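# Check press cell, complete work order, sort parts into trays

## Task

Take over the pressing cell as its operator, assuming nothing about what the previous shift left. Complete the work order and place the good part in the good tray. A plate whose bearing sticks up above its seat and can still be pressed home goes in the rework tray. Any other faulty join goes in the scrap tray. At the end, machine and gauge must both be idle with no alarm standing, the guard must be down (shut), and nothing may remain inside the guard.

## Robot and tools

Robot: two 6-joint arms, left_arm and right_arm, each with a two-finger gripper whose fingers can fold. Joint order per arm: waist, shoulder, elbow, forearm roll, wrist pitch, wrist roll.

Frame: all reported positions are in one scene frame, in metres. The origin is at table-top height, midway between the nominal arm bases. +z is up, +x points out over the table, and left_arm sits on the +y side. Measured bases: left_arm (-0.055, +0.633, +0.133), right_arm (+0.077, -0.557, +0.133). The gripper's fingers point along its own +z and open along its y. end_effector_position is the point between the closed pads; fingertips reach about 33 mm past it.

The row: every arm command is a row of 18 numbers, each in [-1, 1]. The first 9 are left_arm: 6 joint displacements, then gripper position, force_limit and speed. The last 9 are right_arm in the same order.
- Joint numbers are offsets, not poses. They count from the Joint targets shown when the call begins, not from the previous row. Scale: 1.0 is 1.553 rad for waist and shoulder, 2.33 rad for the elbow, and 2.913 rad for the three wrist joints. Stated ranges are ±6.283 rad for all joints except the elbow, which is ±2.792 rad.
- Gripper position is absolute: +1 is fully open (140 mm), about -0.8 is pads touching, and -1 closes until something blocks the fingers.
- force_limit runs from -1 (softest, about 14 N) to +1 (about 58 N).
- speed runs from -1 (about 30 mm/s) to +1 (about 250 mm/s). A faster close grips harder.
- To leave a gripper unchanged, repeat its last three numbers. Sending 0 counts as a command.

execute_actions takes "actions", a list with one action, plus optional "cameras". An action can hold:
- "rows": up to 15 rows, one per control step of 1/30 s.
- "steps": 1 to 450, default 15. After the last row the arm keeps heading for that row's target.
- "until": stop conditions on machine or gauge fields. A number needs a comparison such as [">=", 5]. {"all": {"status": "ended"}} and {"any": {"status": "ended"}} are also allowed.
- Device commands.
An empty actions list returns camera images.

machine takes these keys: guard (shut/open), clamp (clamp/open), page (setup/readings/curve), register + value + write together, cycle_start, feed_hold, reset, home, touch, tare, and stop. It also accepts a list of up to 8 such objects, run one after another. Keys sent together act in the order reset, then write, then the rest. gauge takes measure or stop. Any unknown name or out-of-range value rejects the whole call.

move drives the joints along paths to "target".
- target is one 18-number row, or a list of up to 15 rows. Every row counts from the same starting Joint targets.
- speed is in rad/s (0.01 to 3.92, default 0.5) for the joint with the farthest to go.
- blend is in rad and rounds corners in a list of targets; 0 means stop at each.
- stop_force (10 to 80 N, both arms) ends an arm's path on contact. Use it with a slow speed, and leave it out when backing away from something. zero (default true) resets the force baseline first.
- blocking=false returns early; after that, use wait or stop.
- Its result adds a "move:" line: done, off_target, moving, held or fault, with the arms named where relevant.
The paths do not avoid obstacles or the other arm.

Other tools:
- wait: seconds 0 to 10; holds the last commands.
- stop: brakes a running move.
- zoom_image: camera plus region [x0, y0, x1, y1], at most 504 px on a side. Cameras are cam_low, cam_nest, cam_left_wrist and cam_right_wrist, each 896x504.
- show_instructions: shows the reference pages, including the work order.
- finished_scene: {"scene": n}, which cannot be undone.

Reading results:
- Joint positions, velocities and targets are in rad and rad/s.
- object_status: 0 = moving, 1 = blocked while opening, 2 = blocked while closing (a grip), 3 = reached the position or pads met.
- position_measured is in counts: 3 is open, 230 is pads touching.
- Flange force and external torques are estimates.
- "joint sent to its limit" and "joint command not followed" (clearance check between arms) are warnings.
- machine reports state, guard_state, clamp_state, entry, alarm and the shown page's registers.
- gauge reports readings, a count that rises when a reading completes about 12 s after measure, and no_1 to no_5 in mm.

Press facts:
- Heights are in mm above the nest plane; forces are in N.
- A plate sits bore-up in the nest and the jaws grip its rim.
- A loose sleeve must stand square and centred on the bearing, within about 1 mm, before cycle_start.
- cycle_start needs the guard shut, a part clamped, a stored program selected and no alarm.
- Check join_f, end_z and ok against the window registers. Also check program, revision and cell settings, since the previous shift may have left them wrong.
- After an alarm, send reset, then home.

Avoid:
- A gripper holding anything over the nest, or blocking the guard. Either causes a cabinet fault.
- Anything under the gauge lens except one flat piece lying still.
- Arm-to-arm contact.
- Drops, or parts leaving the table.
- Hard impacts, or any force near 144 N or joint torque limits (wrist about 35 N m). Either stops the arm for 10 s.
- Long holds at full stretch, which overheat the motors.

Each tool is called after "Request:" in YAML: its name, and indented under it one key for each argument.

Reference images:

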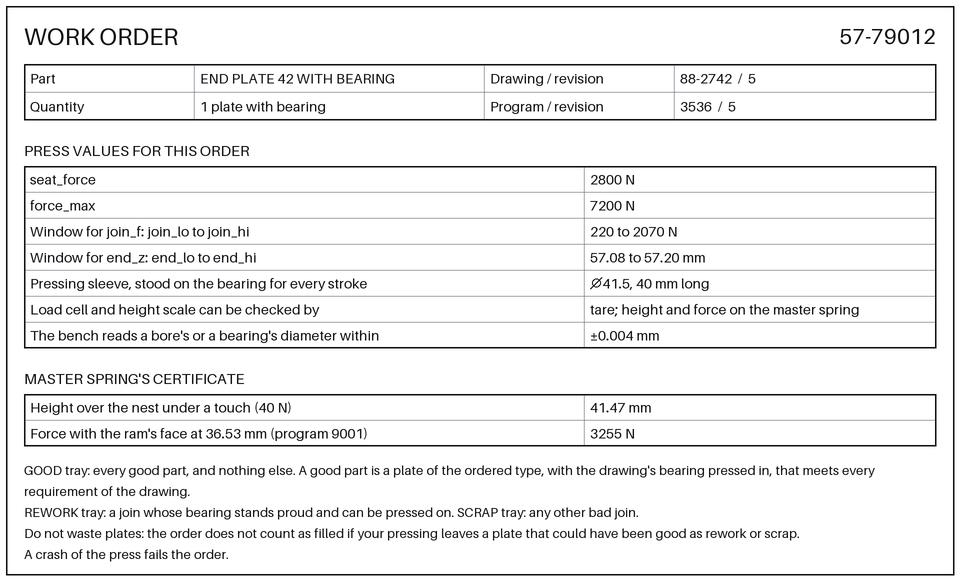

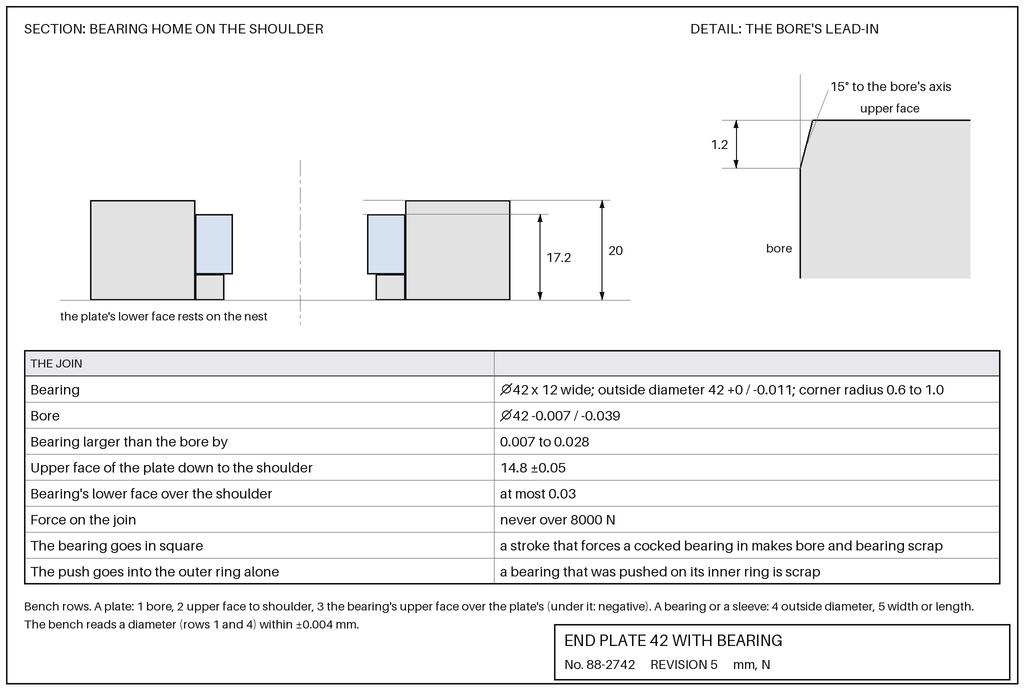

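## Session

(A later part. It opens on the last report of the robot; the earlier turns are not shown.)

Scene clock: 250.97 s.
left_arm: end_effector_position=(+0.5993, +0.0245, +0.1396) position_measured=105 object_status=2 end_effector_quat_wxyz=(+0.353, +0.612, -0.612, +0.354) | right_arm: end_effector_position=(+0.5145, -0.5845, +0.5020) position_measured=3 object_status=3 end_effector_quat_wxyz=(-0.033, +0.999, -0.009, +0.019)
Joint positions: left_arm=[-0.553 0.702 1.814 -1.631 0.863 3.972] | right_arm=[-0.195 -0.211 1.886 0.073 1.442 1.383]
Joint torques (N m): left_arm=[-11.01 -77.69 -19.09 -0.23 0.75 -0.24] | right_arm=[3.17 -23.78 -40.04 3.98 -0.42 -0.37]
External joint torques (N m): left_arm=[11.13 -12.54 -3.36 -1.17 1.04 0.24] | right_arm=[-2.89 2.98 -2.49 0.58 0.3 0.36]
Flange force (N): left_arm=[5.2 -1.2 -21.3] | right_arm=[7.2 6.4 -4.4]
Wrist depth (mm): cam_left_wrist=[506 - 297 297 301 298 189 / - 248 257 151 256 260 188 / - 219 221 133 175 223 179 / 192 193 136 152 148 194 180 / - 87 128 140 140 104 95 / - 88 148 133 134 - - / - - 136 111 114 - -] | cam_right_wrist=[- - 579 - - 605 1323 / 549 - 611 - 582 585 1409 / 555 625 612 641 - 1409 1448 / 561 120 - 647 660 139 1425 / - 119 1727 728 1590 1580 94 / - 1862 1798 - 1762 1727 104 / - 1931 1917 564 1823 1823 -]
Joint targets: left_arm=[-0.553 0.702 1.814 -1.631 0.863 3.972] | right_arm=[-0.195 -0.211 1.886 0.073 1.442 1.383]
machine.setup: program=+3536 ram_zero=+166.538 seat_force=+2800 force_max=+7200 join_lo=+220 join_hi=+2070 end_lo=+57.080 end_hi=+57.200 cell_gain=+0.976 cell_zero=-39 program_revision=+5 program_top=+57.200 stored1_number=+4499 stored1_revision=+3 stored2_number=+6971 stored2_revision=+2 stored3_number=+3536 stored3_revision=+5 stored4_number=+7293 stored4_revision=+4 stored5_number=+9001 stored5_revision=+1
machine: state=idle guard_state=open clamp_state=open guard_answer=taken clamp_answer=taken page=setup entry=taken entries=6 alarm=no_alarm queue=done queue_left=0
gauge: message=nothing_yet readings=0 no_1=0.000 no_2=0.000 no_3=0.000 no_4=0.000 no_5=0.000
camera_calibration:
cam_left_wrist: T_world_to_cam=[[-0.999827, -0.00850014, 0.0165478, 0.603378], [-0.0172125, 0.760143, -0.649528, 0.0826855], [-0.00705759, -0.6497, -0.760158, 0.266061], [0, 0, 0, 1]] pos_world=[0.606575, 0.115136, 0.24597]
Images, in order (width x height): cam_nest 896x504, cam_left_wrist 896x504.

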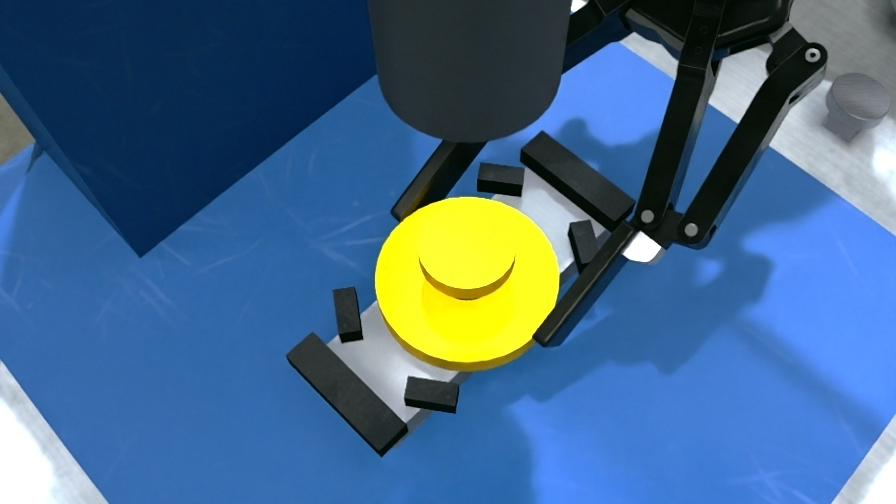

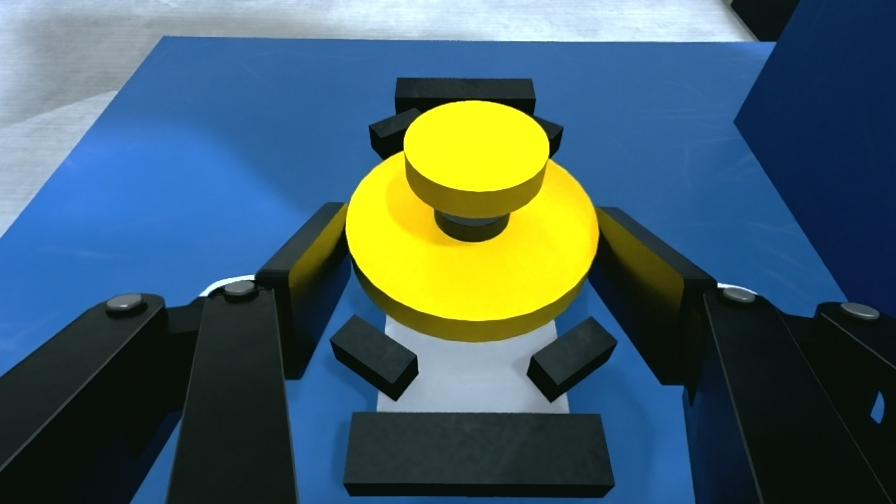

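Request:
move:
  target:
    - [-0.0005,-0.0257,-0.0015,0.0126,-0.0006,-0.0197,-1,0,-1,0,0,0,0,0,0,1,1,1]
    - [0.1081,-0.0565,0.0417,0.0444,0.0337,0.0041,-1,0,-1,0,0,0,0,0,0,1,1,1]
    - [0.3044,0.1130,-0.1312,0.1436,0.1084,-0.0326,-1,0,-1,0,0,0,0,0,0,1,1,1]
  speed: [0.1,0.15,0.4]
  blend: [0.01,0.02,0]
  cameras: ["cam_left_wrist","cam_low"]

Request:
move:
  target: [0,0.0517,-0.0036,-0.0099,-0.0082,0.0252,-1,0,-1,0,0,0,0,0,0,1,1,1]
  speed: 0.04
  stop_force: 10
  cameras: ["cam_left_wrist","cam_low"]

Scene clock: 268.33 s.
left_arm: end_effector_position=(+0.8060, +0.3538, +0.1088) position_measured=105 object_status=2 end_effector_quat_wxyz=(+0.353, +0.612, -0.612, +0.354) | right_arm: end_effector_position=(+0.5145, -0.5845, +0.5020) position_measured=3 object_status=3 end_effector_quat_wxyz=(-0.033, +0.999, -0.009, +0.019)
Joint positions: left_arm=[-0.08 0.877 1.508 -1.212 1.179 3.877] | right_arm=[-0.195 -0.211 1.886 0.073 1.442 1.383]
Joint torques (N m): left_arm=[-2.13 -109.97 -29.11 -2.03 2.95 -0.14] | right_arm=[3.31 -23.5 -39.92 4.03 -0.39 -0.29]
External joint torques (N m): left_arm=[2.7 2.51 2.69 1.42 -1.32 0.14] | right_arm=[-3.29 3.26 -2.36 0.49 0.27 0.29]
Flange force (N): left_arm=[-4.1 3.9 -1.3] | right_arm=[7.3 7.6 -4.1]
Wrist depth (mm): cam_left_wrist=[- - - - 268 268 267 / 371 - - 146 298 298 297 / 319 312 324 133 169 334 - / - 226 127 152 148 - - / - 87 112 141 141 104 87 / - - - - 229 - - / - - - - 208 - -] | cam_right_wrist=[- 612 - - 606 564 1337 / - 672 - 612 594 593 1402 / - 674 682 627 - 1432 1440 / - 120 627 - - 141 1507 / - 111 1640 - 1640 1599 94 / - 1810 1823 - 1774 1693 104 / - 1990 1876 555 1798 1786 -]
Joint targets: left_arm=[-0.081 0.877 1.508 -1.212 1.179 3.877] | right_arm=[-0.195 -0.211 1.886 0.073 1.442 1.383]
machine.setup: program=+3536 ram_zero=+166.538 seat_force=+2800 force_max=+7200 join_lo=+220 join_hi=+2070 end_lo=+57.080 end_hi=+57.200 cell_gain=+0.976 cell_zero=-39 program_revision=+5 program_top=+57.200 stored1_number=+4499 stored1_revision=+3 stored2_number=+6971 stored2_revision=+2 stored3_number=+3536 stored3_revision=+5 stored4_number=+7293 stored4_revision=+4 stored5_number=+9001 stored5_revision=+1
machine: state=idle guard_state=open clamp_state=open guard_answer=taken clamp_answer=taken page=setup entry=taken entries=6 alarm=no_alarm queue=done queue_left=0
gauge: message=nothing_yet readings=0 no_1=0.000 no_2=0.000 no_3=0.000 no_4=0.000 no_5=0.000
move: done
camera_calibration:
cam_left_wrist: T_world_to_cam=[[-0.999822, -0.00852251, 0.016828, 0.813296], [-0.0174111, 0.760186, -0.649473, -0.183947], [-0.00725724, -0.64965, -0.760199, 0.458203], [0, 0, 0, 1]] pos_world=[0.813274, 0.444436, 0.215171]
Images, in order (width x height): cam_low 896x504, cam_left_wrist 896x504.

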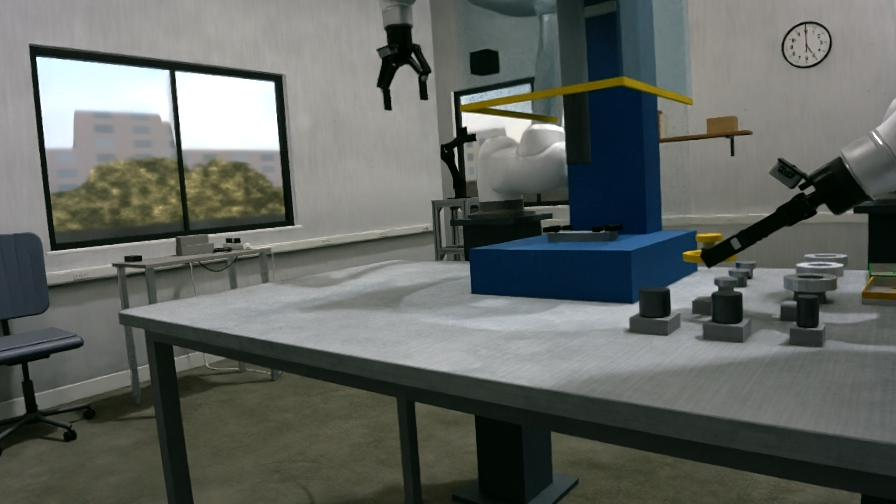

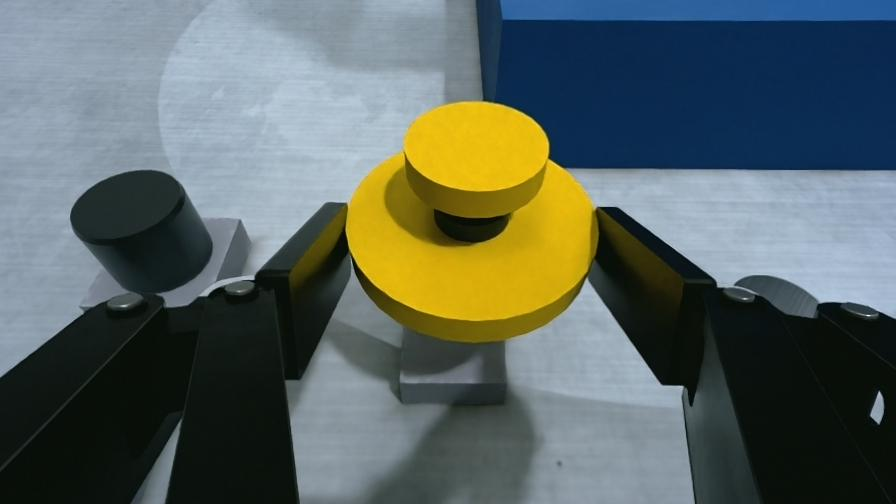

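Scene clock: 270.97 s.
left_arm: end_effector_position=(+0.8059, +0.3537, +0.0428) position_measured=105 object_status=2 end_effector_quat_wxyz=(+0.353, +0.612, -0.612, +0.353) | right_arm: end_effector_position=(+0.5145, -0.5845, +0.5020) position_measured=3 object_status=3 end_effector_quat_wxyz=(-0.033, +0.999, -0.009, +0.019)
Joint positions: left_arm=[-0.081 0.958 1.5 -1.241 1.155 3.95] | right_arm=[-0.195 -0.211 1.886 0.073 1.442 1.383]
Joint torques (N m): left_arm=[-2.05 -112.23 -25.61 -1.85 3.06 -0.12] | right_arm=[3.12 -23.96 -39.99 4.01 -0.39 -0.3]
External joint torques (N m): left_arm=[2.26 2.41 1.83 1.21 -1.29 0.12] | right_arm=[-3.13 3.65 -2.44 0.53 0.26 0.29]
Flange force (N): left_arm=[-3.6 2.1 -1.0] | right_arm=[8.1 7.3 -4.1]
Wrist depth (mm): cam_left_wrist=[178 - - 318 263 262 264 / 171 243 260 151 - - - / 182 203 230 133 165 - 173 / 188 - 127 152 148 191 164 / - 86 112 138 152 104 87 / - 88 - - 158 - - / - - - 141 147 - -] | cam_right_wrist=[541 622 - - - - 1317 / - 637 582 642 - 602 1394 / - - - 606 - 608 1465 / - 120 710 - - 139 1516 / - 119 1682 - 1682 1590 94 / - 1798 1823 - 1682 1640 104 / - 1931 1862 574 1849 1762 -]
Joint targets: left_arm=[-0.081 0.958 1.500 -1.241 1.155 3.950] | right_arm=[-0.195 -0.211 1.886 0.073 1.442 1.383]
machine.setup: program=+3536 ram_zero=+166.538 seat_force=+2800 force_max=+7200 join_lo=+220 join_hi=+2070 end_lo=+57.080 end_hi=+57.200 cell_gain=+0.976 cell_zero=-39 program_revision=+5 program_top=+57.200 stored1_number=+4499 stored1_revision=+3 stored2_number=+6971 stored2_revision=+2 stored3_number=+3536 stored3_revision=+5 stored4_number=+7293 stored4_revision=+4 stored5_number=+9001 stored5_revision=+1
machine: state=idle guard_state=open clamp_state=open guard_answer=taken clamp_answer=taken page=setup entry=taken entries=6 alarm=no_alarm queue=done queue_left=0
gauge: message=nothing_yet readings=0 no_1=0.000 no_2=0.000 no_3=0.000 no_4=0.000 no_5=0.000
move: done
camera_calibration:
cam_left_wrist: T_world_to_cam=[[-0.999819, -0.00826006, 0.0171331, 0.81424], [-0.0174108, 0.760099, -0.649574, -0.226682], [-0.00765729, -0.649755, -0.760105, 0.408323], [0, 0, 0, 1]] pos_world=[0.813273, 0.444336, 0.149171]
Images, in order (width x height): cam_low 896x504, cam_left_wrist 896x504.

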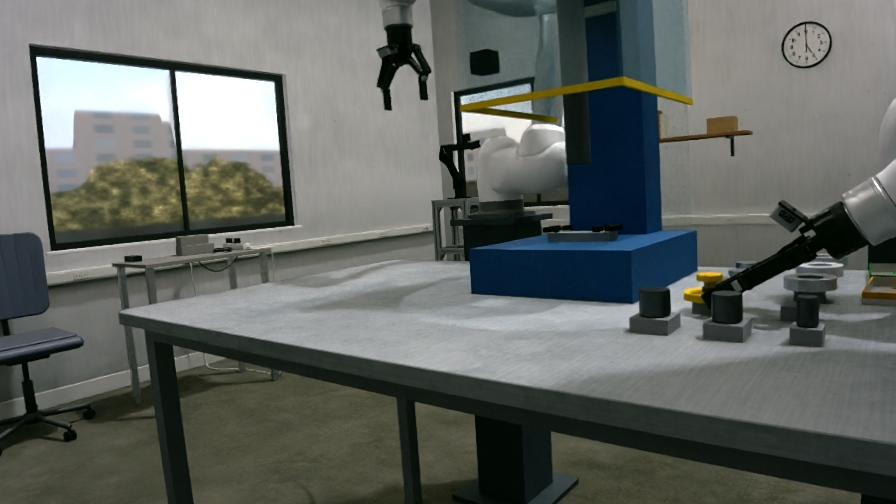

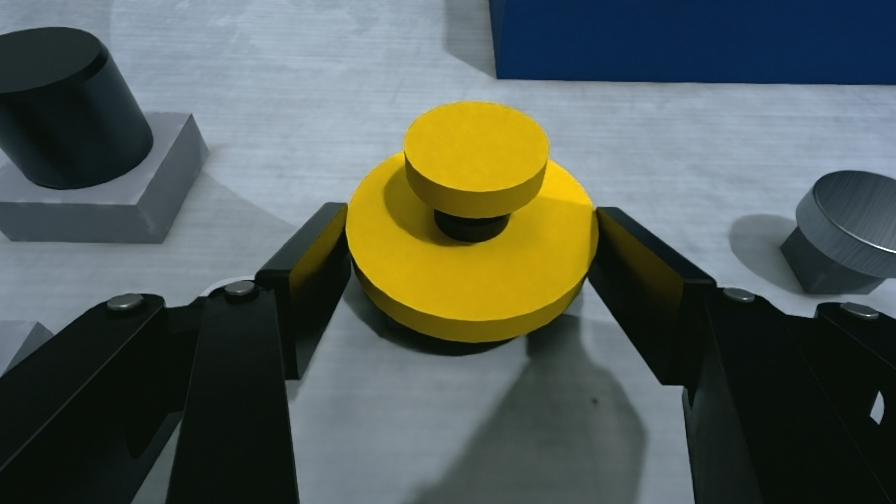

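Request:
move:
  target: [0,0.0094,-0.0007,-0.0018,-0.0015,0.0046,-1,0,-1,0,0,0,0,0,0,1,1,1]
  speed: 0.03
  stop_force: 10
  cameras: ["cam_left_wrist"]

Scene clock: 274.83 s.
left_arm: end_effector_position=(+0.8056, +0.3537, +0.0416) position_measured=105 object_status=2 end_effector_quat_wxyz=(+0.354, +0.612, -0.613, +0.353) | right_arm: end_effector_position=(+0.5145, -0.5845, +0.5020) position_measured=3 object_status=3 end_effector_quat_wxyz=(-0.033, +0.999, -0.009, +0.019)
Joint positions: left_arm=[-0.081 0.959 1.5 -1.241 1.155 3.951] | right_arm=[-0.195 -0.211 1.886 0.073 1.442 1.383]
Joint torques (N m): left_arm=[-2.07 -105.41 -23.12 -0.45 1.03 -0.33] | right_arm=[3.3 -23.68 -40.03 4.03 -0.45 -0.28]
External joint torques (N m): left_arm=[2.65 -4.08 -0.52 -0.16 0.73 0.33] | right_arm=[-3.36 3.74 -2.09 0.47 0.34 0.27]
Flange force (N): left_arm=[2.4 3.0 -5.5] | right_arm=[7.7 7.8 -3.7]
Wrist depth (mm): cam_left_wrist=[172 - 317 - 271 264 262 / 170 217 - 146 - 265 - / 180 203 - 133 164 - 172 / - - 127 152 148 193 165 / - 78 111 140 141 104 87 / - - - - - - - / - - - - 144 - -] | cam_right_wrist=[- 579 634 - 568 - 1330 / - - - - 587 - 1394 / - 695 641 - - 1473 1440 / - 120 - - 644 139 1507 / - 119 1774 - 1609 1609 94 / - 1810 1693 - 1693 1738 104 / - 1931 - 558 576 1762 -]
Joint targets: left_arm=[-0.081 0.959 1.500 -1.241 1.155 3.951] | right_arm=[-0.195 -0.211 1.886 0.073 1.442 1.383]
machine.setup: program=+3536 ram_zero=+166.538 seat_force=+2800 force_max=+7200 join_lo=+220 join_hi=+2070 end_lo=+57.080 end_hi=+57.200 cell_gain=+0.976 cell_zero=-39 program_revision=+5 program_top=+57.200 stored1_number=+4499 stored1_revision=+3 stored2_number=+6971 stored2_revision=+2 stored3_number=+3536 stored3_revision=+5 stored4_number=+7293 stored4_revision=+4 stored5_number=+9001 stored5_revision=+1
machine: state=idle guard_state=open clamp_state=open guard_answer=taken clamp_answer=taken page=setup entry=taken entries=6 alarm=no_alarm queue=done queue_left=0
gauge: message=nothing_yet readings=0 no_1=0.000 no_2=0.000 no_3=0.000 no_4=0.000 no_5=0.000
move: contact (left_arm); left_arm: the shoulder is farthest, 0.014 rad from its target
camera_calibration:
cam_left_wrist: T_world_to_cam=[[-0.999825, -0.00762378, 0.0171115, 0.813687], [-0.0169119, 0.760199, -0.649471, -0.227933], [-0.00805669, -0.649646, -0.760194, 0.407699], [0, 0, 0, 1]] pos_world=[0.812974, 0.444338, 0.147972]
Images, in order (width x height): cam_left_wrist 896x504.

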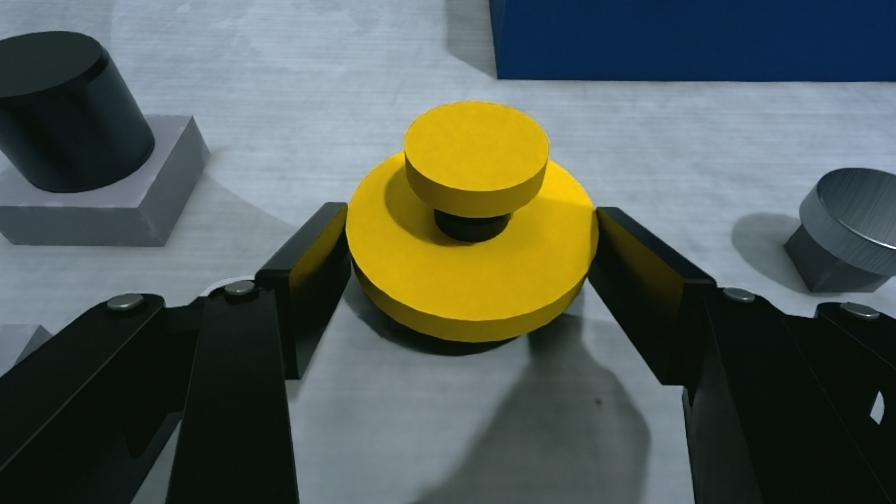

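Request:
execute_actions:
  actions:
    - {"rows":[[0,0,0,0,0,0,1,0,-1,0,0,0,0,0,0,1,1,1]],"steps":75}

Request:
move:
  target:
    - [0,-0.0528,0.0034,0.0100,0.0082,-0.0254,1,0,-1,0,0,0,0,0,0,1,1,1]
    - [-0.1583,-0.3564,0.0751,0.4260,-0.0322,-0.9120,1,0,-1,0,0,0,0,0,0,1,1,1]
  speed: [0.2,0.7]
  blend: [0.02,0]
  cameras: ["cam_left_wrist","cam_low","cam_nest"]

Scene clock: 288.43 s.
left_arm: end_effector_position=(+0.8056, +0.3537, +0.0416) position_measured=3 object_status=3 end_effector_quat_wxyz=(+0.354, +0.612, -0.613, +0.353) | right_arm: end_effector_position=(+0.5145, -0.5845, +0.5020) position_measured=3 object_status=3 end_effector_quat_wxyz=(-0.033, +0.999, -0.009, +0.019)
Joint positions: left_arm=[-0.081 0.959 1.5 -1.241 1.155 3.951] | right_arm=[-0.195 -0.211 1.886 0.073 1.442 1.383]
Joint torques (N m): left_arm=[-1.71 -107.85 -23.67 -0.68 1.71 -0.12] | right_arm=[3.37 -23.59 -39.92 4.01 -0.37 -0.29]
External joint torques (N m): left_arm=[1.77 -1.68 0.02 0.06 0.02 0.12] | right_arm=[-3.25 2.98 -2.47 0.54 0.26 0.29]
Flange force (N): left_arm=[0.7 1.8 -2.9] | right_arm=[7.0 7.4 -4.3]
Wrist depth (mm): cam_left_wrist=[173 - - 326 265 264 264 / 172 258 - 144 - - 288 / 177 200 - 132 170 - 175 / - 127 - 150 192 139 163 / - 110 - 140 - 131 110 / 92 152 - - - - 104 / - - - 142 - 145 -] | cam_right_wrist=[- - 567 573 - - 1323 / 569 595 616 631 - - 1358 / - - - - - 624 1456 / - 119 - - - 140 1516 / - 111 1750 881 1609 - 94 / - 1836 1836 597 1525 1661 104 / - 1903 576 574 1750 1750 -]
Joint targets: left_arm=[-0.081 0.959 1.500 -1.241 1.155 3.951] | right_arm=[-0.195 -0.211 1.886 0.073 1.442 1.383]
machine.setup: program=+3536 ram_zero=+166.538 seat_force=+2800 force_max=+7200 join_lo=+220 join_hi=+2070 end_lo=+57.080 end_hi=+57.200 cell_gain=+0.976 cell_zero=-39 program_revision=+5 program_top=+57.200 stored1_number=+4499 stored1_revision=+3 stored2_number=+6971 stored2_revision=+2 stored3_number=+3536 stored3_revision=+5 stored4_number=+7293 stored4_revision=+4 stored5_number=+9001 stored5_revision=+1
machine: state=idle guard_state=open clamp_state=open guard_answer=taken clamp_answer=taken page=setup entry=taken entries=6 alarm=no_alarm queue=done queue_left=0
gauge: message=nothing_yet readings=0 no_1=0.000 no_2=0.000 no_3=0.000 no_4=0.000 no_5=0.000

Scene clock: 292.93 s.
left_arm: end_effector_position=(+0.6592, +0.4664, +0.2502) position_measured=3 object_status=3 end_effector_quat_wxyz=(+0.000, +1.000, +0.000, +0.000) | right_arm: end_effector_position=(+0.5145, -0.5845, +0.5020) position_measured=3 object_status=3 end_effector_quat_wxyz=(-0.033, +0.999, -0.009, +0.019)
Joint positions: left_arm=[-0.326 0.405 1.675 0 1.061 1.295] | right_arm=[-0.195 -0.211 1.886 0.073 1.442 1.383]
Joint torques (N m): left_arm=[-2.17 -76.45 -37.11 3.8 -0.04 -0.02] | right_arm=[3.51 -23.6 -39.86 4.04 -0.4 -0.31]
External joint torques (N m): left_arm=[2.51 -2.6 -0.18 0.04 -0.02 0.02] | right_arm=[-3.51 3.31 -2.47 0.49 0.27 0.3]
Flange force (N): left_arm=[-2.3 -4.1 -2.2] | right_arm=[7.4 8.1 -4.3]
Wrist depth (mm): cam_left_wrist=[- - - - - - 338 / - 369 - 328 370 - 339 / - 377 383 346 383 - 353 / - 127 404 - 431 138 339 / - 118 424 394 429 130 110 / 92 444 453 403 450 448 99 / - 481 486 448 496 488 -] | cam_right_wrist=[- - - - 556 1174 1344 / - - - 586 599 611 1379 / - - 644 - 622 627 1490 / - 120 663 - 655 141 1498 / - 130 1704 - 1629 1590 94 / - 1810 1836 598 1738 1704 104 / - 1931 1917 549 1810 1798 -]
Joint targets: left_arm=[-0.326 0.405 1.675 0.000 1.061 1.295] | right_arm=[-0.195 -0.211 1.886 0.073 1.442 1.383]
machine.setup: program=+3536 ram_zero=+166.538 seat_force=+2800 force_max=+7200 join_lo=+220 join_hi=+2070 end_lo=+57.080 end_hi=+57.200 cell_gain=+0.976 cell_zero=-39 program_revision=+5 program_top=+57.200 stored1_number=+4499 stored1_revision=+3 stored2_number=+6971 stored2_revision=+2 stored3_number=+3536 stored3_revision=+5 stored4_number=+7293 stored4_revision=+4 stored5_number=+9001 stored5_revision=+1
machine: state=idle guard_state=open clamp_state=open guard_answer=taken clamp_answer=taken page=setup entry=taken entries=6 alarm=no_alarm queue=done queue_left=0
gauge: message=nothing_yet readings=0 no_1=0.000 no_2=0.000 no_3=0.000 no_4=0.000 no_5=0.000
move: done
camera_calibration:
cam_left_wrist: T_world_to_cam=[[0.0191336, -0.999815, 0.00189838, 0.459551], [-0.942835, -0.0174112, 0.332804, 0.546744], [-0.332709, -0.00815758, -0.942994, 0.598884], [0, 0, 0, 1]] pos_world=[0.705951, 0.473871, 0.381913]
Images, in order (width x height): cam_low 896x504, cam_nest 896x504, cam_left_wrist 896x504.

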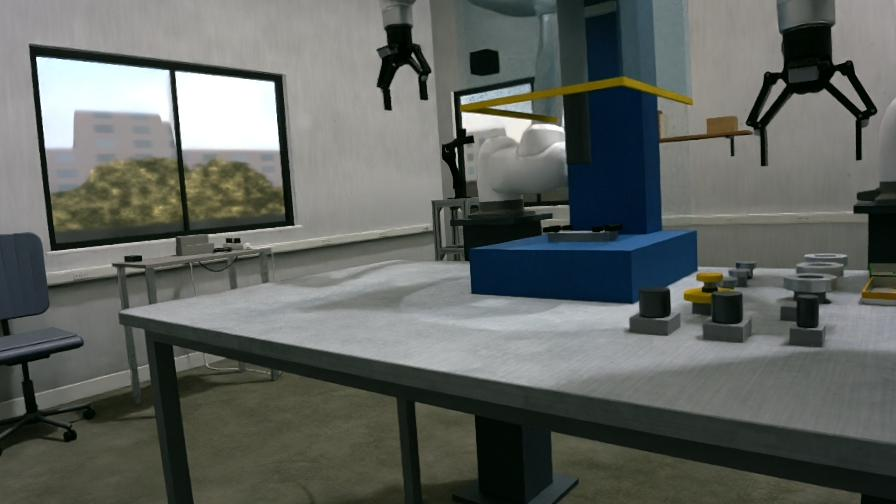

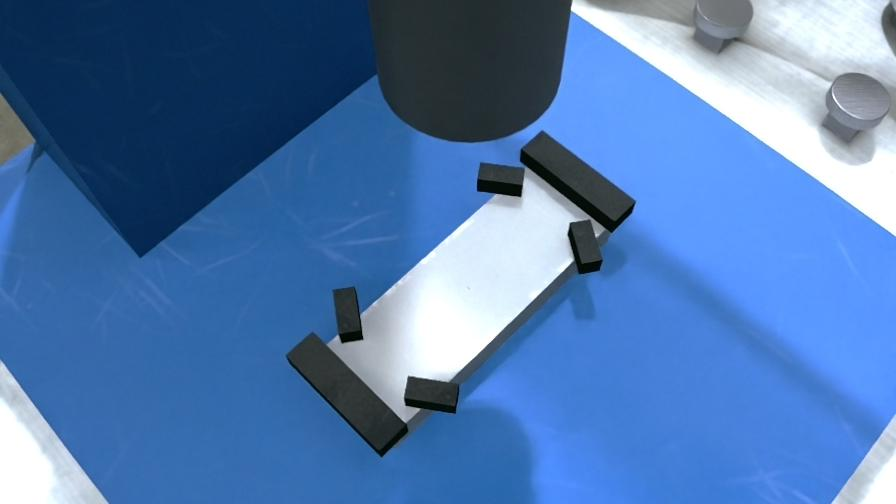

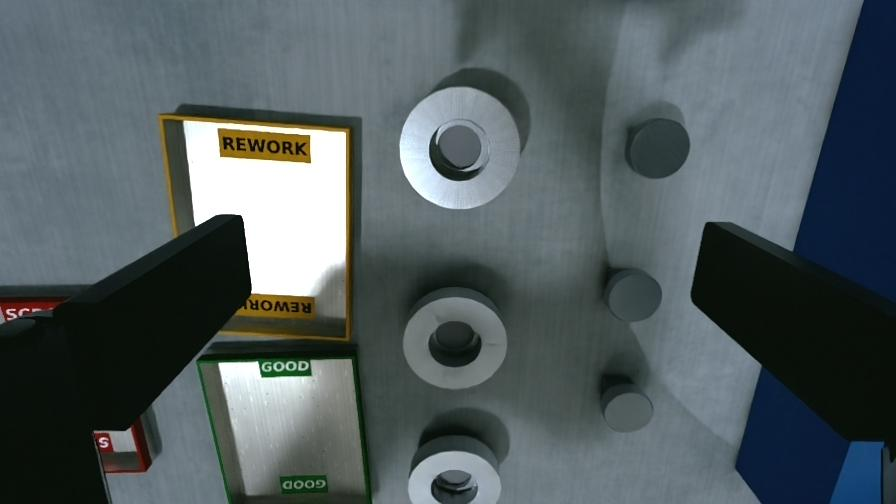

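Request:
move:
  target: [-0.0010,0.0764,0.0306,0,-0.0650,-0.0005,1,0,-1,0,0,0,0,0,0,1,1,1]
  speed: 0.2
  cameras: ["cam_left_wrist"]

Scene clock: 305.60 s.
left_arm: end_effector_position=(+0.6641, +0.4639, +0.1300) position_measured=3 object_status=3 end_effector_quat_wxyz=(+0.000, +1.000, +0.000, +0.000) | right_arm: end_effector_position=(+0.5145, -0.5845, +0.5020) position_measured=3 object_status=3 end_effector_quat_wxyz=(-0.033, +0.999, -0.009, +0.019)
Joint positions: left_arm=[-0.328 0.524 1.746 0 0.872 1.293] | right_arm=[-0.195 -0.211 1.886 0.073 1.442 1.383]
Joint torques (N m): left_arm=[-1.88 -83.08 -32.39 3.27 -0.13 -0.13] | right_arm=[3.56 -23.56 -39.97 4.03 -0.44 -0.29]
External joint torques (N m): left_arm=[1.98 -1.89 -0.13 0.07 0.07 0.13] | right_arm=[-3.5 3.32 -2.19 0.49 0.33 0.29]
Flange force (N): left_arm=[-1.2 -3.2 -2.2] | right_arm=[7.1 8.1 -4.0]
Wrist depth (mm): cam_left_wrist=[- - - - - 241 - / - - 250 212 - - - / 260 261 260 234 224 232 226 / 270 127 276 236 290 139 - / - 118 293 295 299 130 110 / - 305 306 269 - 274 99 / - 321 317 286 335 329 -] | cam_right_wrist=[- - - 586 599 - 1337 / - - 605 647 597 598 1358 / - - 647 639 639 1481 1440 / - 120 677 667 682 149 1481 / - 120 1693 1629 1661 1609 94 / - 1810 1810 - 1917 1704 104 / - 1975 1876 570 608 1786 -]
Joint targets: left_arm=[-0.328 0.524 1.746 0.000 0.872 1.293] | right_arm=[-0.195 -0.211 1.886 0.073 1.442 1.383]
machine.setup: program=+3536 ram_zero=+166.538 seat_force=+2800 force_max=+7200 join_lo=+220 join_hi=+2070 end_lo=+57.080 end_hi=+57.200 cell_gain=+0.976 cell_zero=-39 program_revision=+5 program_top=+57.200 stored1_number=+4499 stored1_revision=+3 stored2_number=+6971 stored2_revision=+2 stored3_number=+3536 stored3_revision=+5 stored4_number=+7293 stored4_revision=+4 stored5_number=+9001 stored5_revision=+1
machine: state=idle guard_state=open clamp_state=open guard_answer=taken clamp_answer=taken page=setup entry=taken entries=6 alarm=no_alarm queue=done queue_left=0
gauge: message=nothing_yet readings=0 no_1=0.000 no_2=0.000 no_3=0.000 no_4=0.000 no_5=0.000
move: done
camera_calibration:
cam_left_wrist: T_world_to_cam=[[0.0190685, -0.999817, 0.00169954, 0.457186], [-0.942657, -0.0174118, 0.333308, 0.591062], [-0.333217, -0.00795777, -0.942817, 0.487368], [0, 0, 0, 1]] pos_world=[0.710851, 0.471272, 0.261716]
Images, in order (width x height): cam_left_wrist 896x504.

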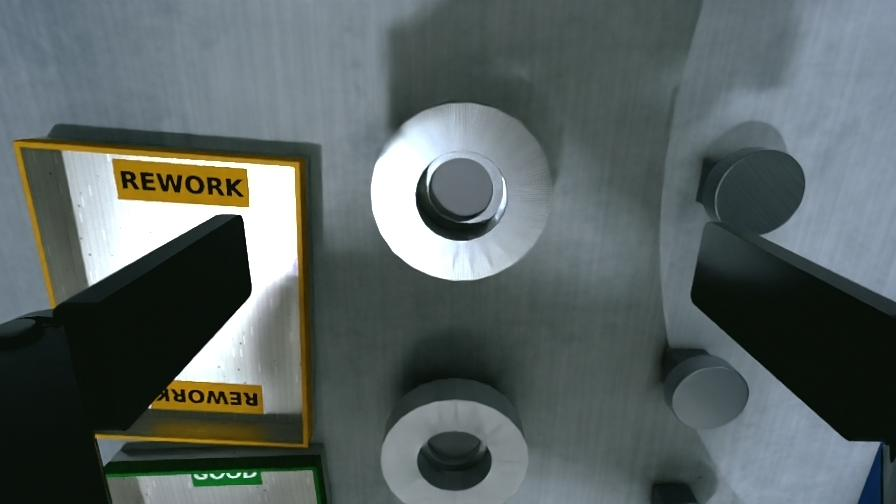

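Request:
move:
  target: [0,0.0547,0.0135,0,-0.0401,0,1,0,-1,0,0,0,0,0,0,1,1,1]
  speed: 0.1
  stop_force: 15

Request:
execute_actions:
  actions:
    - {"rows":[[0,0,0,0,0,0,-1,0,-1,0,0,0,0,0,0,1,1,1]],"steps":130}
  cameras: ["cam_left_wrist"]

Scene clock: 311.07 s.
left_arm: end_effector_position=(+0.6639, +0.4639, +0.0545) position_measured=3 object_status=3 end_effector_quat_wxyz=(+0.000, +1.000, +0.000, +0.000) | right_arm: end_effector_position=(+0.5145, -0.5845, +0.5020) position_measured=3 object_status=3 end_effector_quat_wxyz=(-0.033, +0.999, -0.009, +0.019)
Joint positions: left_arm=[-0.328 0.609 1.778 0 0.755 1.293] | right_arm=[-0.195 -0.211 1.886 0.073 1.442 1.383]
Joint torques (N m): left_arm=[-2.15 -87.09 -29.08 2.78 -0.15 -0.06] | right_arm=[3.39 -23.36 -39.86 4.04 -0.41 -0.27]
External joint torques (N m): left_arm=[2.4 -2.2 -0.07 0.22 0.1 0.06] | right_arm=[-3.23 2.88 -2.51 0.51 0.29 0.27]
Flange force (N): left_arm=[-1.3 -3.7 -2.8] | right_arm=[6.9 7.4 -4.5]
Wrist depth (mm): cam_left_wrist=[- - 171 - - - - / - - - 140 178 181 180 / 186 185 - 145 144 - - / 192 127 151 172 155 138 163 / - 118 - 163 158 130 110 / 92 215 - - 222 - 99 / - 231 233 - - - 197] | cam_right_wrist=[- - 630 - - 549 1310 / - 652 608 639 - 1304 1379 / - - 642 657 - 608 1498 / - 120 - - - 139 1525 / - 120 1715 908 1619 1571 94 / - 1823 1750 - 1661 1738 104 / - 1917 1876 579 1738 1774 -]
Joint targets: left_arm=[-0.328 0.609 1.778 0.000 0.755 1.293] | right_arm=[-0.195 -0.211 1.886 0.073 1.442 1.383]
machine.setup: program=+3536 ram_zero=+166.538 seat_force=+2800 force_max=+7200 join_lo=+220 join_hi=+2070 end_lo=+57.080 end_hi=+57.200 cell_gain=+0.976 cell_zero=-39 program_revision=+5 program_top=+57.200 stored1_number=+4499 stored1_revision=+3 stored2_number=+6971 stored2_revision=+2 stored3_number=+3536 stored3_revision=+5 stored4_number=+7293 stored4_revision=+4 stored5_number=+9001 stored5_revision=+1
machine: state=idle guard_state=open clamp_state=open guard_answer=taken clamp_answer=taken page=setup entry=taken entries=6 alarm=no_alarm queue=done queue_left=0
gauge: message=nothing_yet readings=0 no_1=0.000 no_2=0.000 no_3=0.000 no_4=0.000 no_5=0.000
move: done

Scene clock: 315.60 s.
left_arm: end_effector_position=(+0.6640, +0.4639, +0.0545) position_measured=105 object_status=2 end_effector_quat_wxyz=(+0.000, +1.000, +0.000, +0.000) | right_arm: end_effector_position=(+0.5145, -0.5845, +0.5020) position_measured=3 object_status=3 end_effector_quat_wxyz=(-0.033, +0.999, -0.009, +0.019)
Joint positions: left_arm=[-0.328 0.609 1.778 0 0.755 1.293] | right_arm=[-0.195 -0.211 1.886 0.073 1.442 1.383]
Joint torques (N m): left_arm=[-3.96 -72.24 -25.06 2.47 -2.48 0.1] | right_arm=[3.36 -23.42 -39.86 4.02 -0.39 -0.32]
External joint torques (N m): left_arm=[4.06 -17.36 -4.19 0.54 2.43 -0.1] | right_arm=[-3.33 3.18 -2.51 0.52 0.27 0.32]
Flange force (N): left_arm=[-6.3 -7.0 -25.7] | right_arm=[7.4 7.6 -4.4]
Wrist depth (mm): cam_left_wrist=[- - - - 170 - - / 178 - - 141 - - 179 / 186 185 - 145 145 - 186 / 194 194 137 172 153 - 164 / - 87 112 163 159 104 87 / - 88 - - - - - / - - - - - - -] | cam_right_wrist=[536 589 - 608 - 554 1317 / 545 - - - - 579 1365 / 579 624 - 670 594 611 1465 / - 119 - 674 - 139 1525 / - 120 1727 667 1640 1609 94 / - 1823 1849 - 1798 1693 104 / - 2069 1931 568 1836 1786 -]
Joint targets: left_arm=[-0.328 0.609 1.778 0.000 0.755 1.293] | right_arm=[-0.195 -0.211 1.886 0.073 1.442 1.383]
machine.setup: program=+3536 ram_zero=+166.538 seat_force=+2800 force_max=+7200 join_lo=+220 join_hi=+2070 end_lo=+57.080 end_hi=+57.200 cell_gain=+0.976 cell_zero=-39 program_revision=+5 program_top=+57.200 stored1_number=+4499 stored1_revision=+3 stored2_number=+6971 stored2_revision=+2 stored3_number=+3536 stored3_revision=+5 stored4_number=+7293 stored4_revision=+4 stored5_number=+9001 stored5_revision=+1
machine: state=idle guard_state=open clamp_state=open guard_answer=taken clamp_answer=taken page=setup entry=taken entries=6 alarm=no_alarm queue=done queue_left=0
gauge: message=nothing_yet readings=0 no_1=0.000 no_2=0.000 no_3=0.000 no_4=0.000 no_5=0.000
camera_calibration:
cam_left_wrist: T_world_to_cam=[[0.0191953, -0.999814, 0.00176661, 0.457213], [-0.942771, -0.0175118, 0.33298, 0.616229], [-0.332887, -0.00805716, -0.942932, 0.415951], [0, 0, 0, 1]] pos_world=[0.710651, 0.471271, 0.186214]
Images, in order (width x height): cam_left_wrist 896x504.

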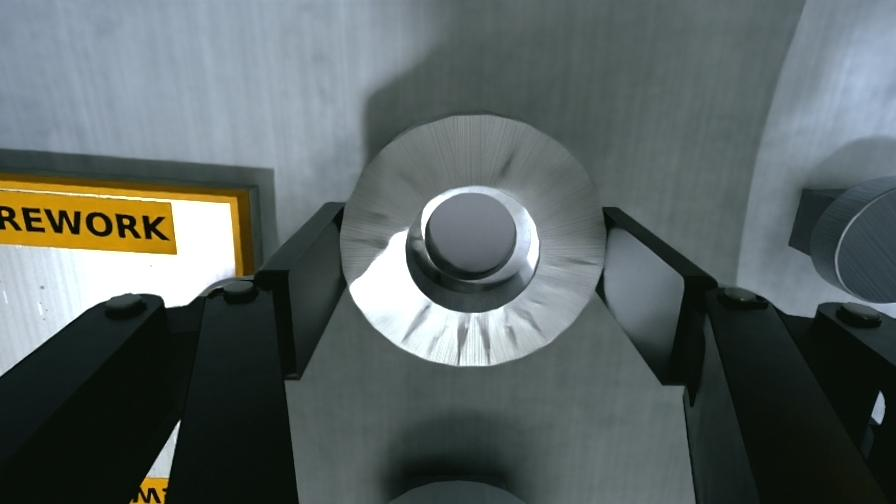

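Request:
execute_actions:
  actions:
    - {"rows":[[0,0,0,0,0,0,1,0,-1,0,0,0,0,0,0,1,1,1]],"steps":75}

Request:
move:
  target:
    - [0,-0.0547,-0.0135,0,0.0401,0,1,0,-1,0,0,0,0,0,0,1,1,1]
    - [0,-0.1241,0.1009,0,-0.1345,0.0954,1,0,-1,0,0,0,0,0,0,1,1,1]
    - [0,-0.0693,0.1103,0,-0.1712,0.0954,1,0,-1,0,0,0,0,0,0,1,1,1]
  speed: [0.25,0.4,0.15]
  blend: [0.02,0.01,0]
  cameras: ["cam_left_wrist","cam_low"]

Scene clock: 330.00 s.
left_arm: end_effector_position=(+0.6640, +0.4639, +0.0545) position_measured=3 object_status=3 end_effector_quat_wxyz=(+0.000, +1.000, +0.000, +0.000) | right_arm: end_effector_position=(+0.5145, -0.5845, +0.5020) position_measured=3 object_status=3 end_effector_quat_wxyz=(-0.033, +0.999, -0.009, +0.019)
Joint positions: left_arm=[-0.328 0.609 1.778 0 0.755 1.293] | right_arm=[-0.195 -0.211 1.886 0.073 1.442 1.383]
Joint torques (N m): left_arm=[-2.46 -87.55 -28.91 2.89 -0.09 -0.11] | right_arm=[3.17 -23.51 -39.78 4 -0.36 -0.27]
External joint torques (N m): left_arm=[2.8 -1.64 -0.24 0.11 0.04 0.11] | right_arm=[-3.22 3.09 -2.5 0.52 0.24 0.27]
Flange force (N): left_arm=[-0.2 -4.1 -2.1] | right_arm=[7.3 7.4 -4.3]
Wrist depth (mm): cam_left_wrist=[- - - 172 - - - / - - - 141 177 - - / 185 184 - 145 145 - 184 / 192 127 195 170 154 148 163 / - 118 207 163 161 130 110 / 92 215 - - - - 100 / - 231 241 - - - 198] | cam_right_wrist=[488 - - - - - - / - - - 602 622 - 1379 / - 619 - - 639 625 1507 / 569 119 - 662 - 139 1490 / - 119 1715 - 1650 140 94 / - 1836 1823 - 1704 1693 104 / - 1931 1862 566 1810 1823 -]
Joint targets: left_arm=[-0.328 0.609 1.778 0.000 0.755 1.293] | right_arm=[-0.195 -0.211 1.886 0.073 1.442 1.383]
machine.setup: program=+3536 ram_zero=+166.538 seat_force=+2800 force_max=+7200 join_lo=+220 join_hi=+2070 end_lo=+57.080 end_hi=+57.200 cell_gain=+0.976 cell_zero=-39 program_revision=+5 program_top=+57.200 stored1_number=+4499 stored1_revision=+3 stored2_number=+6971 stored2_revision=+2 stored3_number=+3536 stored3_revision=+5 stored4_number=+7293 stored4_revision=+4 stored5_number=+9001 stored5_revision=+1
machine: state=idle guard_state=open clamp_state=open guard_answer=taken clamp_answer=taken page=setup entry=taken entries=6 alarm=no_alarm queue=done queue_left=0
gauge: message=nothing_yet readings=0 no_1=0.000 no_2=0.000 no_3=0.000 no_4=0.000 no_5=0.000

Scene clock: 332.80 s.
left_arm: end_effector_position=(+0.6565, +0.4661, +0.0573) position_measured=3 object_status=3 end_effector_quat_wxyz=(+0.024, +0.975, -0.136, +0.172) | right_arm: end_effector_position=(+0.5145, -0.5845, +0.5020) position_measured=3 object_status=3 end_effector_quat_wxyz=(-0.033, +0.999, -0.009, +0.019)
Joint positions: left_arm=[-0.328 0.501 2.035 0 0.256 1.571] | right_arm=[-0.195 -0.211 1.886 0.073 1.442 1.383]
Joint torques (N m): left_arm=[-2.24 -74.1 -25.04 2.34 -1 -0.08] | right_arm=[3.12 -23.88 -39.69 4.04 -0.41 -0.32]
External joint torques (N m): left_arm=[2.39 -1.36 -0.09 0.15 0.02 0.08] | right_arm=[-3.1 3.91 -2.58 0.49 0.28 0.31]
Flange force (N): left_arm=[-0.4 -3.8 -2.3] | right_arm=[8.8 7.2 -4.3]
Wrist depth (mm): cam_left_wrist=[- - - 202 - - - / - - - 156 202 199 166 / - - - 157 157 - 167 / - 127 155 154 157 138 - / - 118 185 156 156 129 105 / 92 195 198 199 - - 99 / - 194 197 - - 197 -] | cam_right_wrist=[- - 611 - - - 1351 / - - - - 598 1337 1409 / 559 - - 634 - 1425 1465 / 555 119 681 658 670 141 1525 / - 103 1715 872 1619 1609 94 / - 1786 1786 - 1715 1650 104 / - 1931 1889 579 1786 1798 -]
Joint targets: left_arm=[-0.328 0.501 2.035 0.000 0.256 1.571] | right_arm=[-0.195 -0.211 1.886 0.073 1.442 1.383]
machine.setup: program=+3536 ram_zero=+166.538 seat_force=+2800 force_max=+7200 join_lo=+220 join_hi=+2070 end_lo=+57.080 end_hi=+57.200 cell_gain=+0.976 cell_zero=-39 program_revision=+5 program_top=+57.200 stored1_number=+4499 stored1_revision=+3 stored2_number=+6971 stored2_revision=+2 stored3_number=+3536 stored3_revision=+5 stored4_number=+7293 stored4_revision=+4 stored5_number=+9001 stored5_revision=+1
machine: state=idle guard_state=open clamp_state=open guard_answer=taken clamp_answer=taken page=setup entry=taken entries=6 alarm=no_alarm queue=done queue_left=0
gauge: message=nothing_yet readings=0 no_1=0.000 no_2=0.000 no_3=0.000 no_4=0.000 no_5=0.000
move: done
camera_calibration:
cam_left_wrist: T_world_to_cam=[[-0.257328, -0.966292, 0.00781041, 0.625159], [-0.966295, 0.257249, -0.00987665, 0.515321], [0.00753451, -0.0100887, -0.999921, 0.196893], [0, 0, 0, 1]] pos_world=[0.65734, 0.473507, 0.197085]
Images, in order (width x height): cam_low 896x504, cam_left_wrist 896x504.

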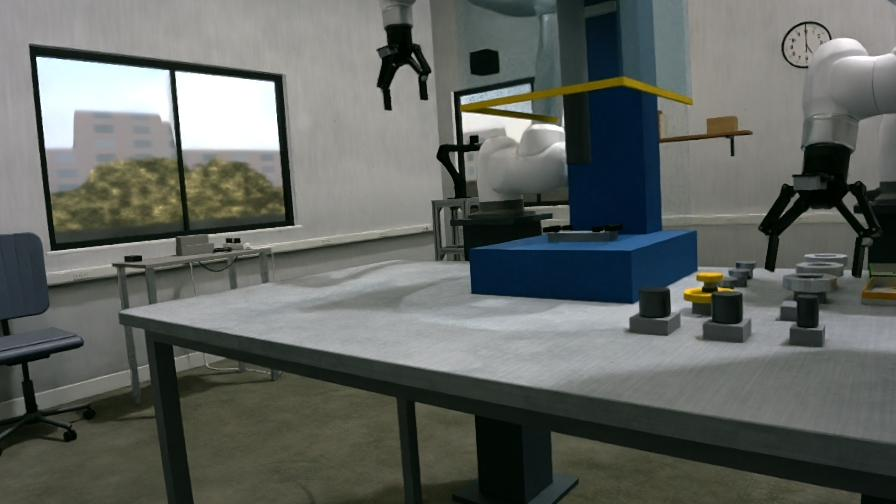

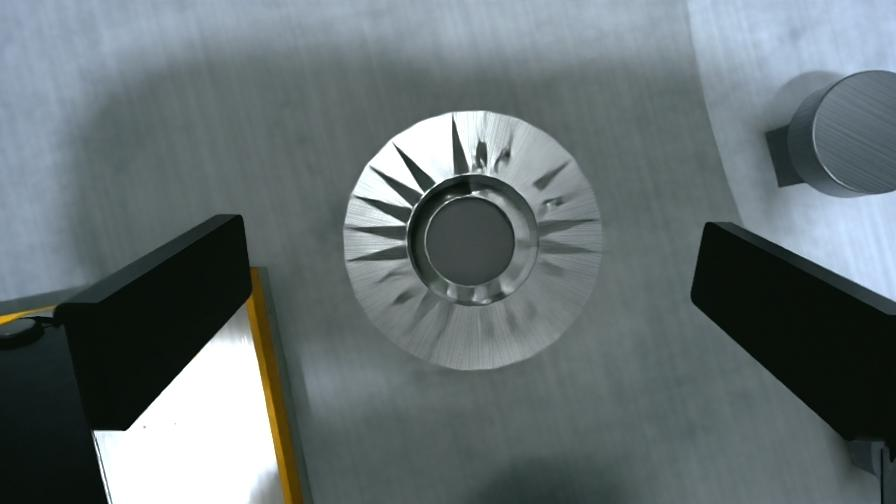

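Request:
execute_actions:
  actions:
    - {"rows":[[0,0,0,0,0,0,-1,0,-1,0,0,0,0,0,0,1,1,1]],"steps":130}

Request:
move:
  target:
    - [0,-0.0590,-0.0104,0,0.0400,0,-1,0,-1,0,0,0,0,0,0,1,1,1]
    - [0.2396,0.1278,-0.2329,0,0.1183,0,-1,0,-1,0,0,0,0,0,0,1,1,1]
  speed: [0.15,0.3]
  blend: [0.02,0]
  cameras: ["cam_left_wrist"]

Scene clock: 341.43 s.
left_arm: end_effector_position=(+0.6566, +0.4661, +0.0573) position_measured=105 object_status=2 end_effector_quat_wxyz=(+0.024, +0.975, -0.136, +0.172) | right_arm: end_effector_position=(+0.5145, -0.5845, +0.5020) position_measured=3 object_status=3 end_effector_quat_wxyz=(-0.033, +0.999, -0.009, +0.019)
Joint positions: left_arm=[-0.328 0.501 2.035 0 0.256 1.571] | right_arm=[-0.195 -0.211 1.886 0.073 1.442 1.383]
Joint torques (N m): left_arm=[-2.27 -57.98 -24.86 2.53 -2.69 0.02] | right_arm=[3.28 -23.77 -39.82 4.04 -0.38 -0.3]
External joint torques (N m): left_arm=[2.48 -17.7 -0.43 -0.04 1.68 -0.02] | right_arm=[-3.14 3.29 -2.46 0.48 0.26 0.29]
Flange force (N): left_arm=[-4.7 -3.2 -32.9] | right_arm=[7.6 7.2 -4.2]
Wrist depth (mm): cam_left_wrist=[- - - - 199 - 199 / - 198 198 198 - - 166 / - - 156 157 157 199 166 / 197 - 149 176 157 129 200 / - 87 150 156 156 104 - / - 88 198 - - - - / - - - 196 - - -] | cam_right_wrist=[- 618 - 578 583 574 1351 / - - - - 599 - 1379 / - 634 - - 631 - 1498 / - - 693 - - 139 1481 / - 129 1750 - 1704 1619 94 / - 112 1810 - 1640 1661 104 / - 1931 1917 567 1786 1810 -]
Joint targets: left_arm=[-0.328 0.501 2.035 0.000 0.256 1.571] | right_arm=[-0.195 -0.211 1.886 0.073 1.442 1.383]
machine.setup: program=+3536 ram_zero=+166.538 seat_force=+2800 force_max=+7200 join_lo=+220 join_hi=+2070 end_lo=+57.080 end_hi=+57.200 cell_gain=+0.976 cell_zero=-39 program_revision=+5 program_top=+57.200 stored1_number=+4499 stored1_revision=+3 stored2_number=+6971 stored2_revision=+2 stored3_number=+3536 stored3_revision=+5 stored4_number=+7293 stored4_revision=+4 stored5_number=+9001 stored5_revision=+1
machine: state=idle guard_state=open clamp_state=open guard_answer=taken clamp_answer=taken page=setup entry=taken entries=6 alarm=no_alarm queue=done queue_left=0
gauge: message=nothing_yet readings=0 no_1=0.000 no_2=0.000 no_3=0.000 no_4=0.000 no_5=0.000

Scene clock: 344.27 s.
left_arm: end_effector_position=(+0.9050, +0.7588, +0.1222) position_measured=105 object_status=2 end_effector_quat_wxyz=(-0.008, +0.984, +0.047, +0.174) | right_arm: end_effector_position=(+0.5145, -0.5845, +0.5020) position_measured=3 object_status=3 end_effector_quat_wxyz=(-0.033, +0.999, -0.009, +0.019)
Joint positions: left_arm=[0.044 0.7 1.492 0 0.601 1.571] | right_arm=[-0.195 -0.211 1.886 0.073 1.442 1.383]
Joint torques (N m): left_arm=[-2.06 -103.52 -36.56 3.45 -1.35 -0.1] | right_arm=[3.08 -23.6 -40.03 4.04 -0.44 -0.28]
External joint torques (N m): left_arm=[2.28 -0.02 0.82 0.11 0.34 0.1] | right_arm=[-2.91 3.24 -2.2 0.49 0.33 0.27]
Flange force (N): left_arm=[-1.5 -2.7 -0.7] | right_arm=[7.2 6.7 -3.9]
Wrist depth (mm): cam_left_wrist=[1103 - 264 - 262 - - / - - 235 157 243 - - / 259 - 181 157 157 - - / - - 149 238 157 129 266 / - 87 150 156 157 104 83 / - 88 - - - - - / - - - - - - -] | cam_right_wrist=[- 608 618 - - 570 1330 / 534 637 - 605 602 589 1432 / - 658 - - - 618 1425 / - 119 - - 634 139 1490 / - 120 1704 - 1762 1609 94 / - 111 1661 594 1727 1640 104 / - 1931 1876 570 1823 1990 -]
Joint targets: left_arm=[0.044 0.700 1.492 0.000 0.601 1.571] | right_arm=[-0.195 -0.211 1.886 0.073 1.442 1.383]
machine.setup: program=+3536 ram_zero=+166.538 seat_force=+2800 force_max=+7200 join_lo=+220 join_hi=+2070 end_lo=+57.080 end_hi=+57.200 cell_gain=+0.976 cell_zero=-39 program_revision=+5 program_top=+57.200 stored1_number=+4499 stored1_revision=+3 stored2_number=+6971 stored2_revision=+2 stored3_number=+3536 stored3_revision=+5 stored4_number=+7293 stored4_revision=+4 stored5_number=+9001 stored5_revision=+1
machine: state=idle guard_state=open clamp_state=open guard_answer=taken clamp_answer=taken page=setup entry=taken entries=6 alarm=no_alarm queue=done queue_left=0
gauge: message=nothing_yet readings=0 no_1=0.000 no_2=0.000 no_3=0.000 no_4=0.000 no_5=0.000
move: done
camera_calibration:
cam_left_wrist: T_world_to_cam=[[0.111628, -0.993718, 0.0079503, 0.658359], [-0.993697, -0.111701, -0.00943135, 0.985543], [0.0102602, -0.00684739, -0.999924, 0.257946], [0, 0, 0, 1]] pos_world=[0.903193, 0.766076, 0.261987]
Images, in order (width x height): cam_left_wrist 896x504.

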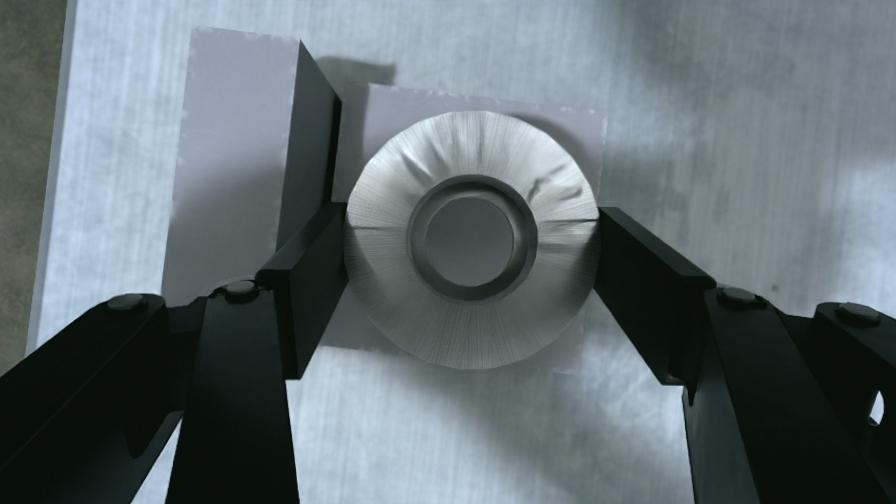

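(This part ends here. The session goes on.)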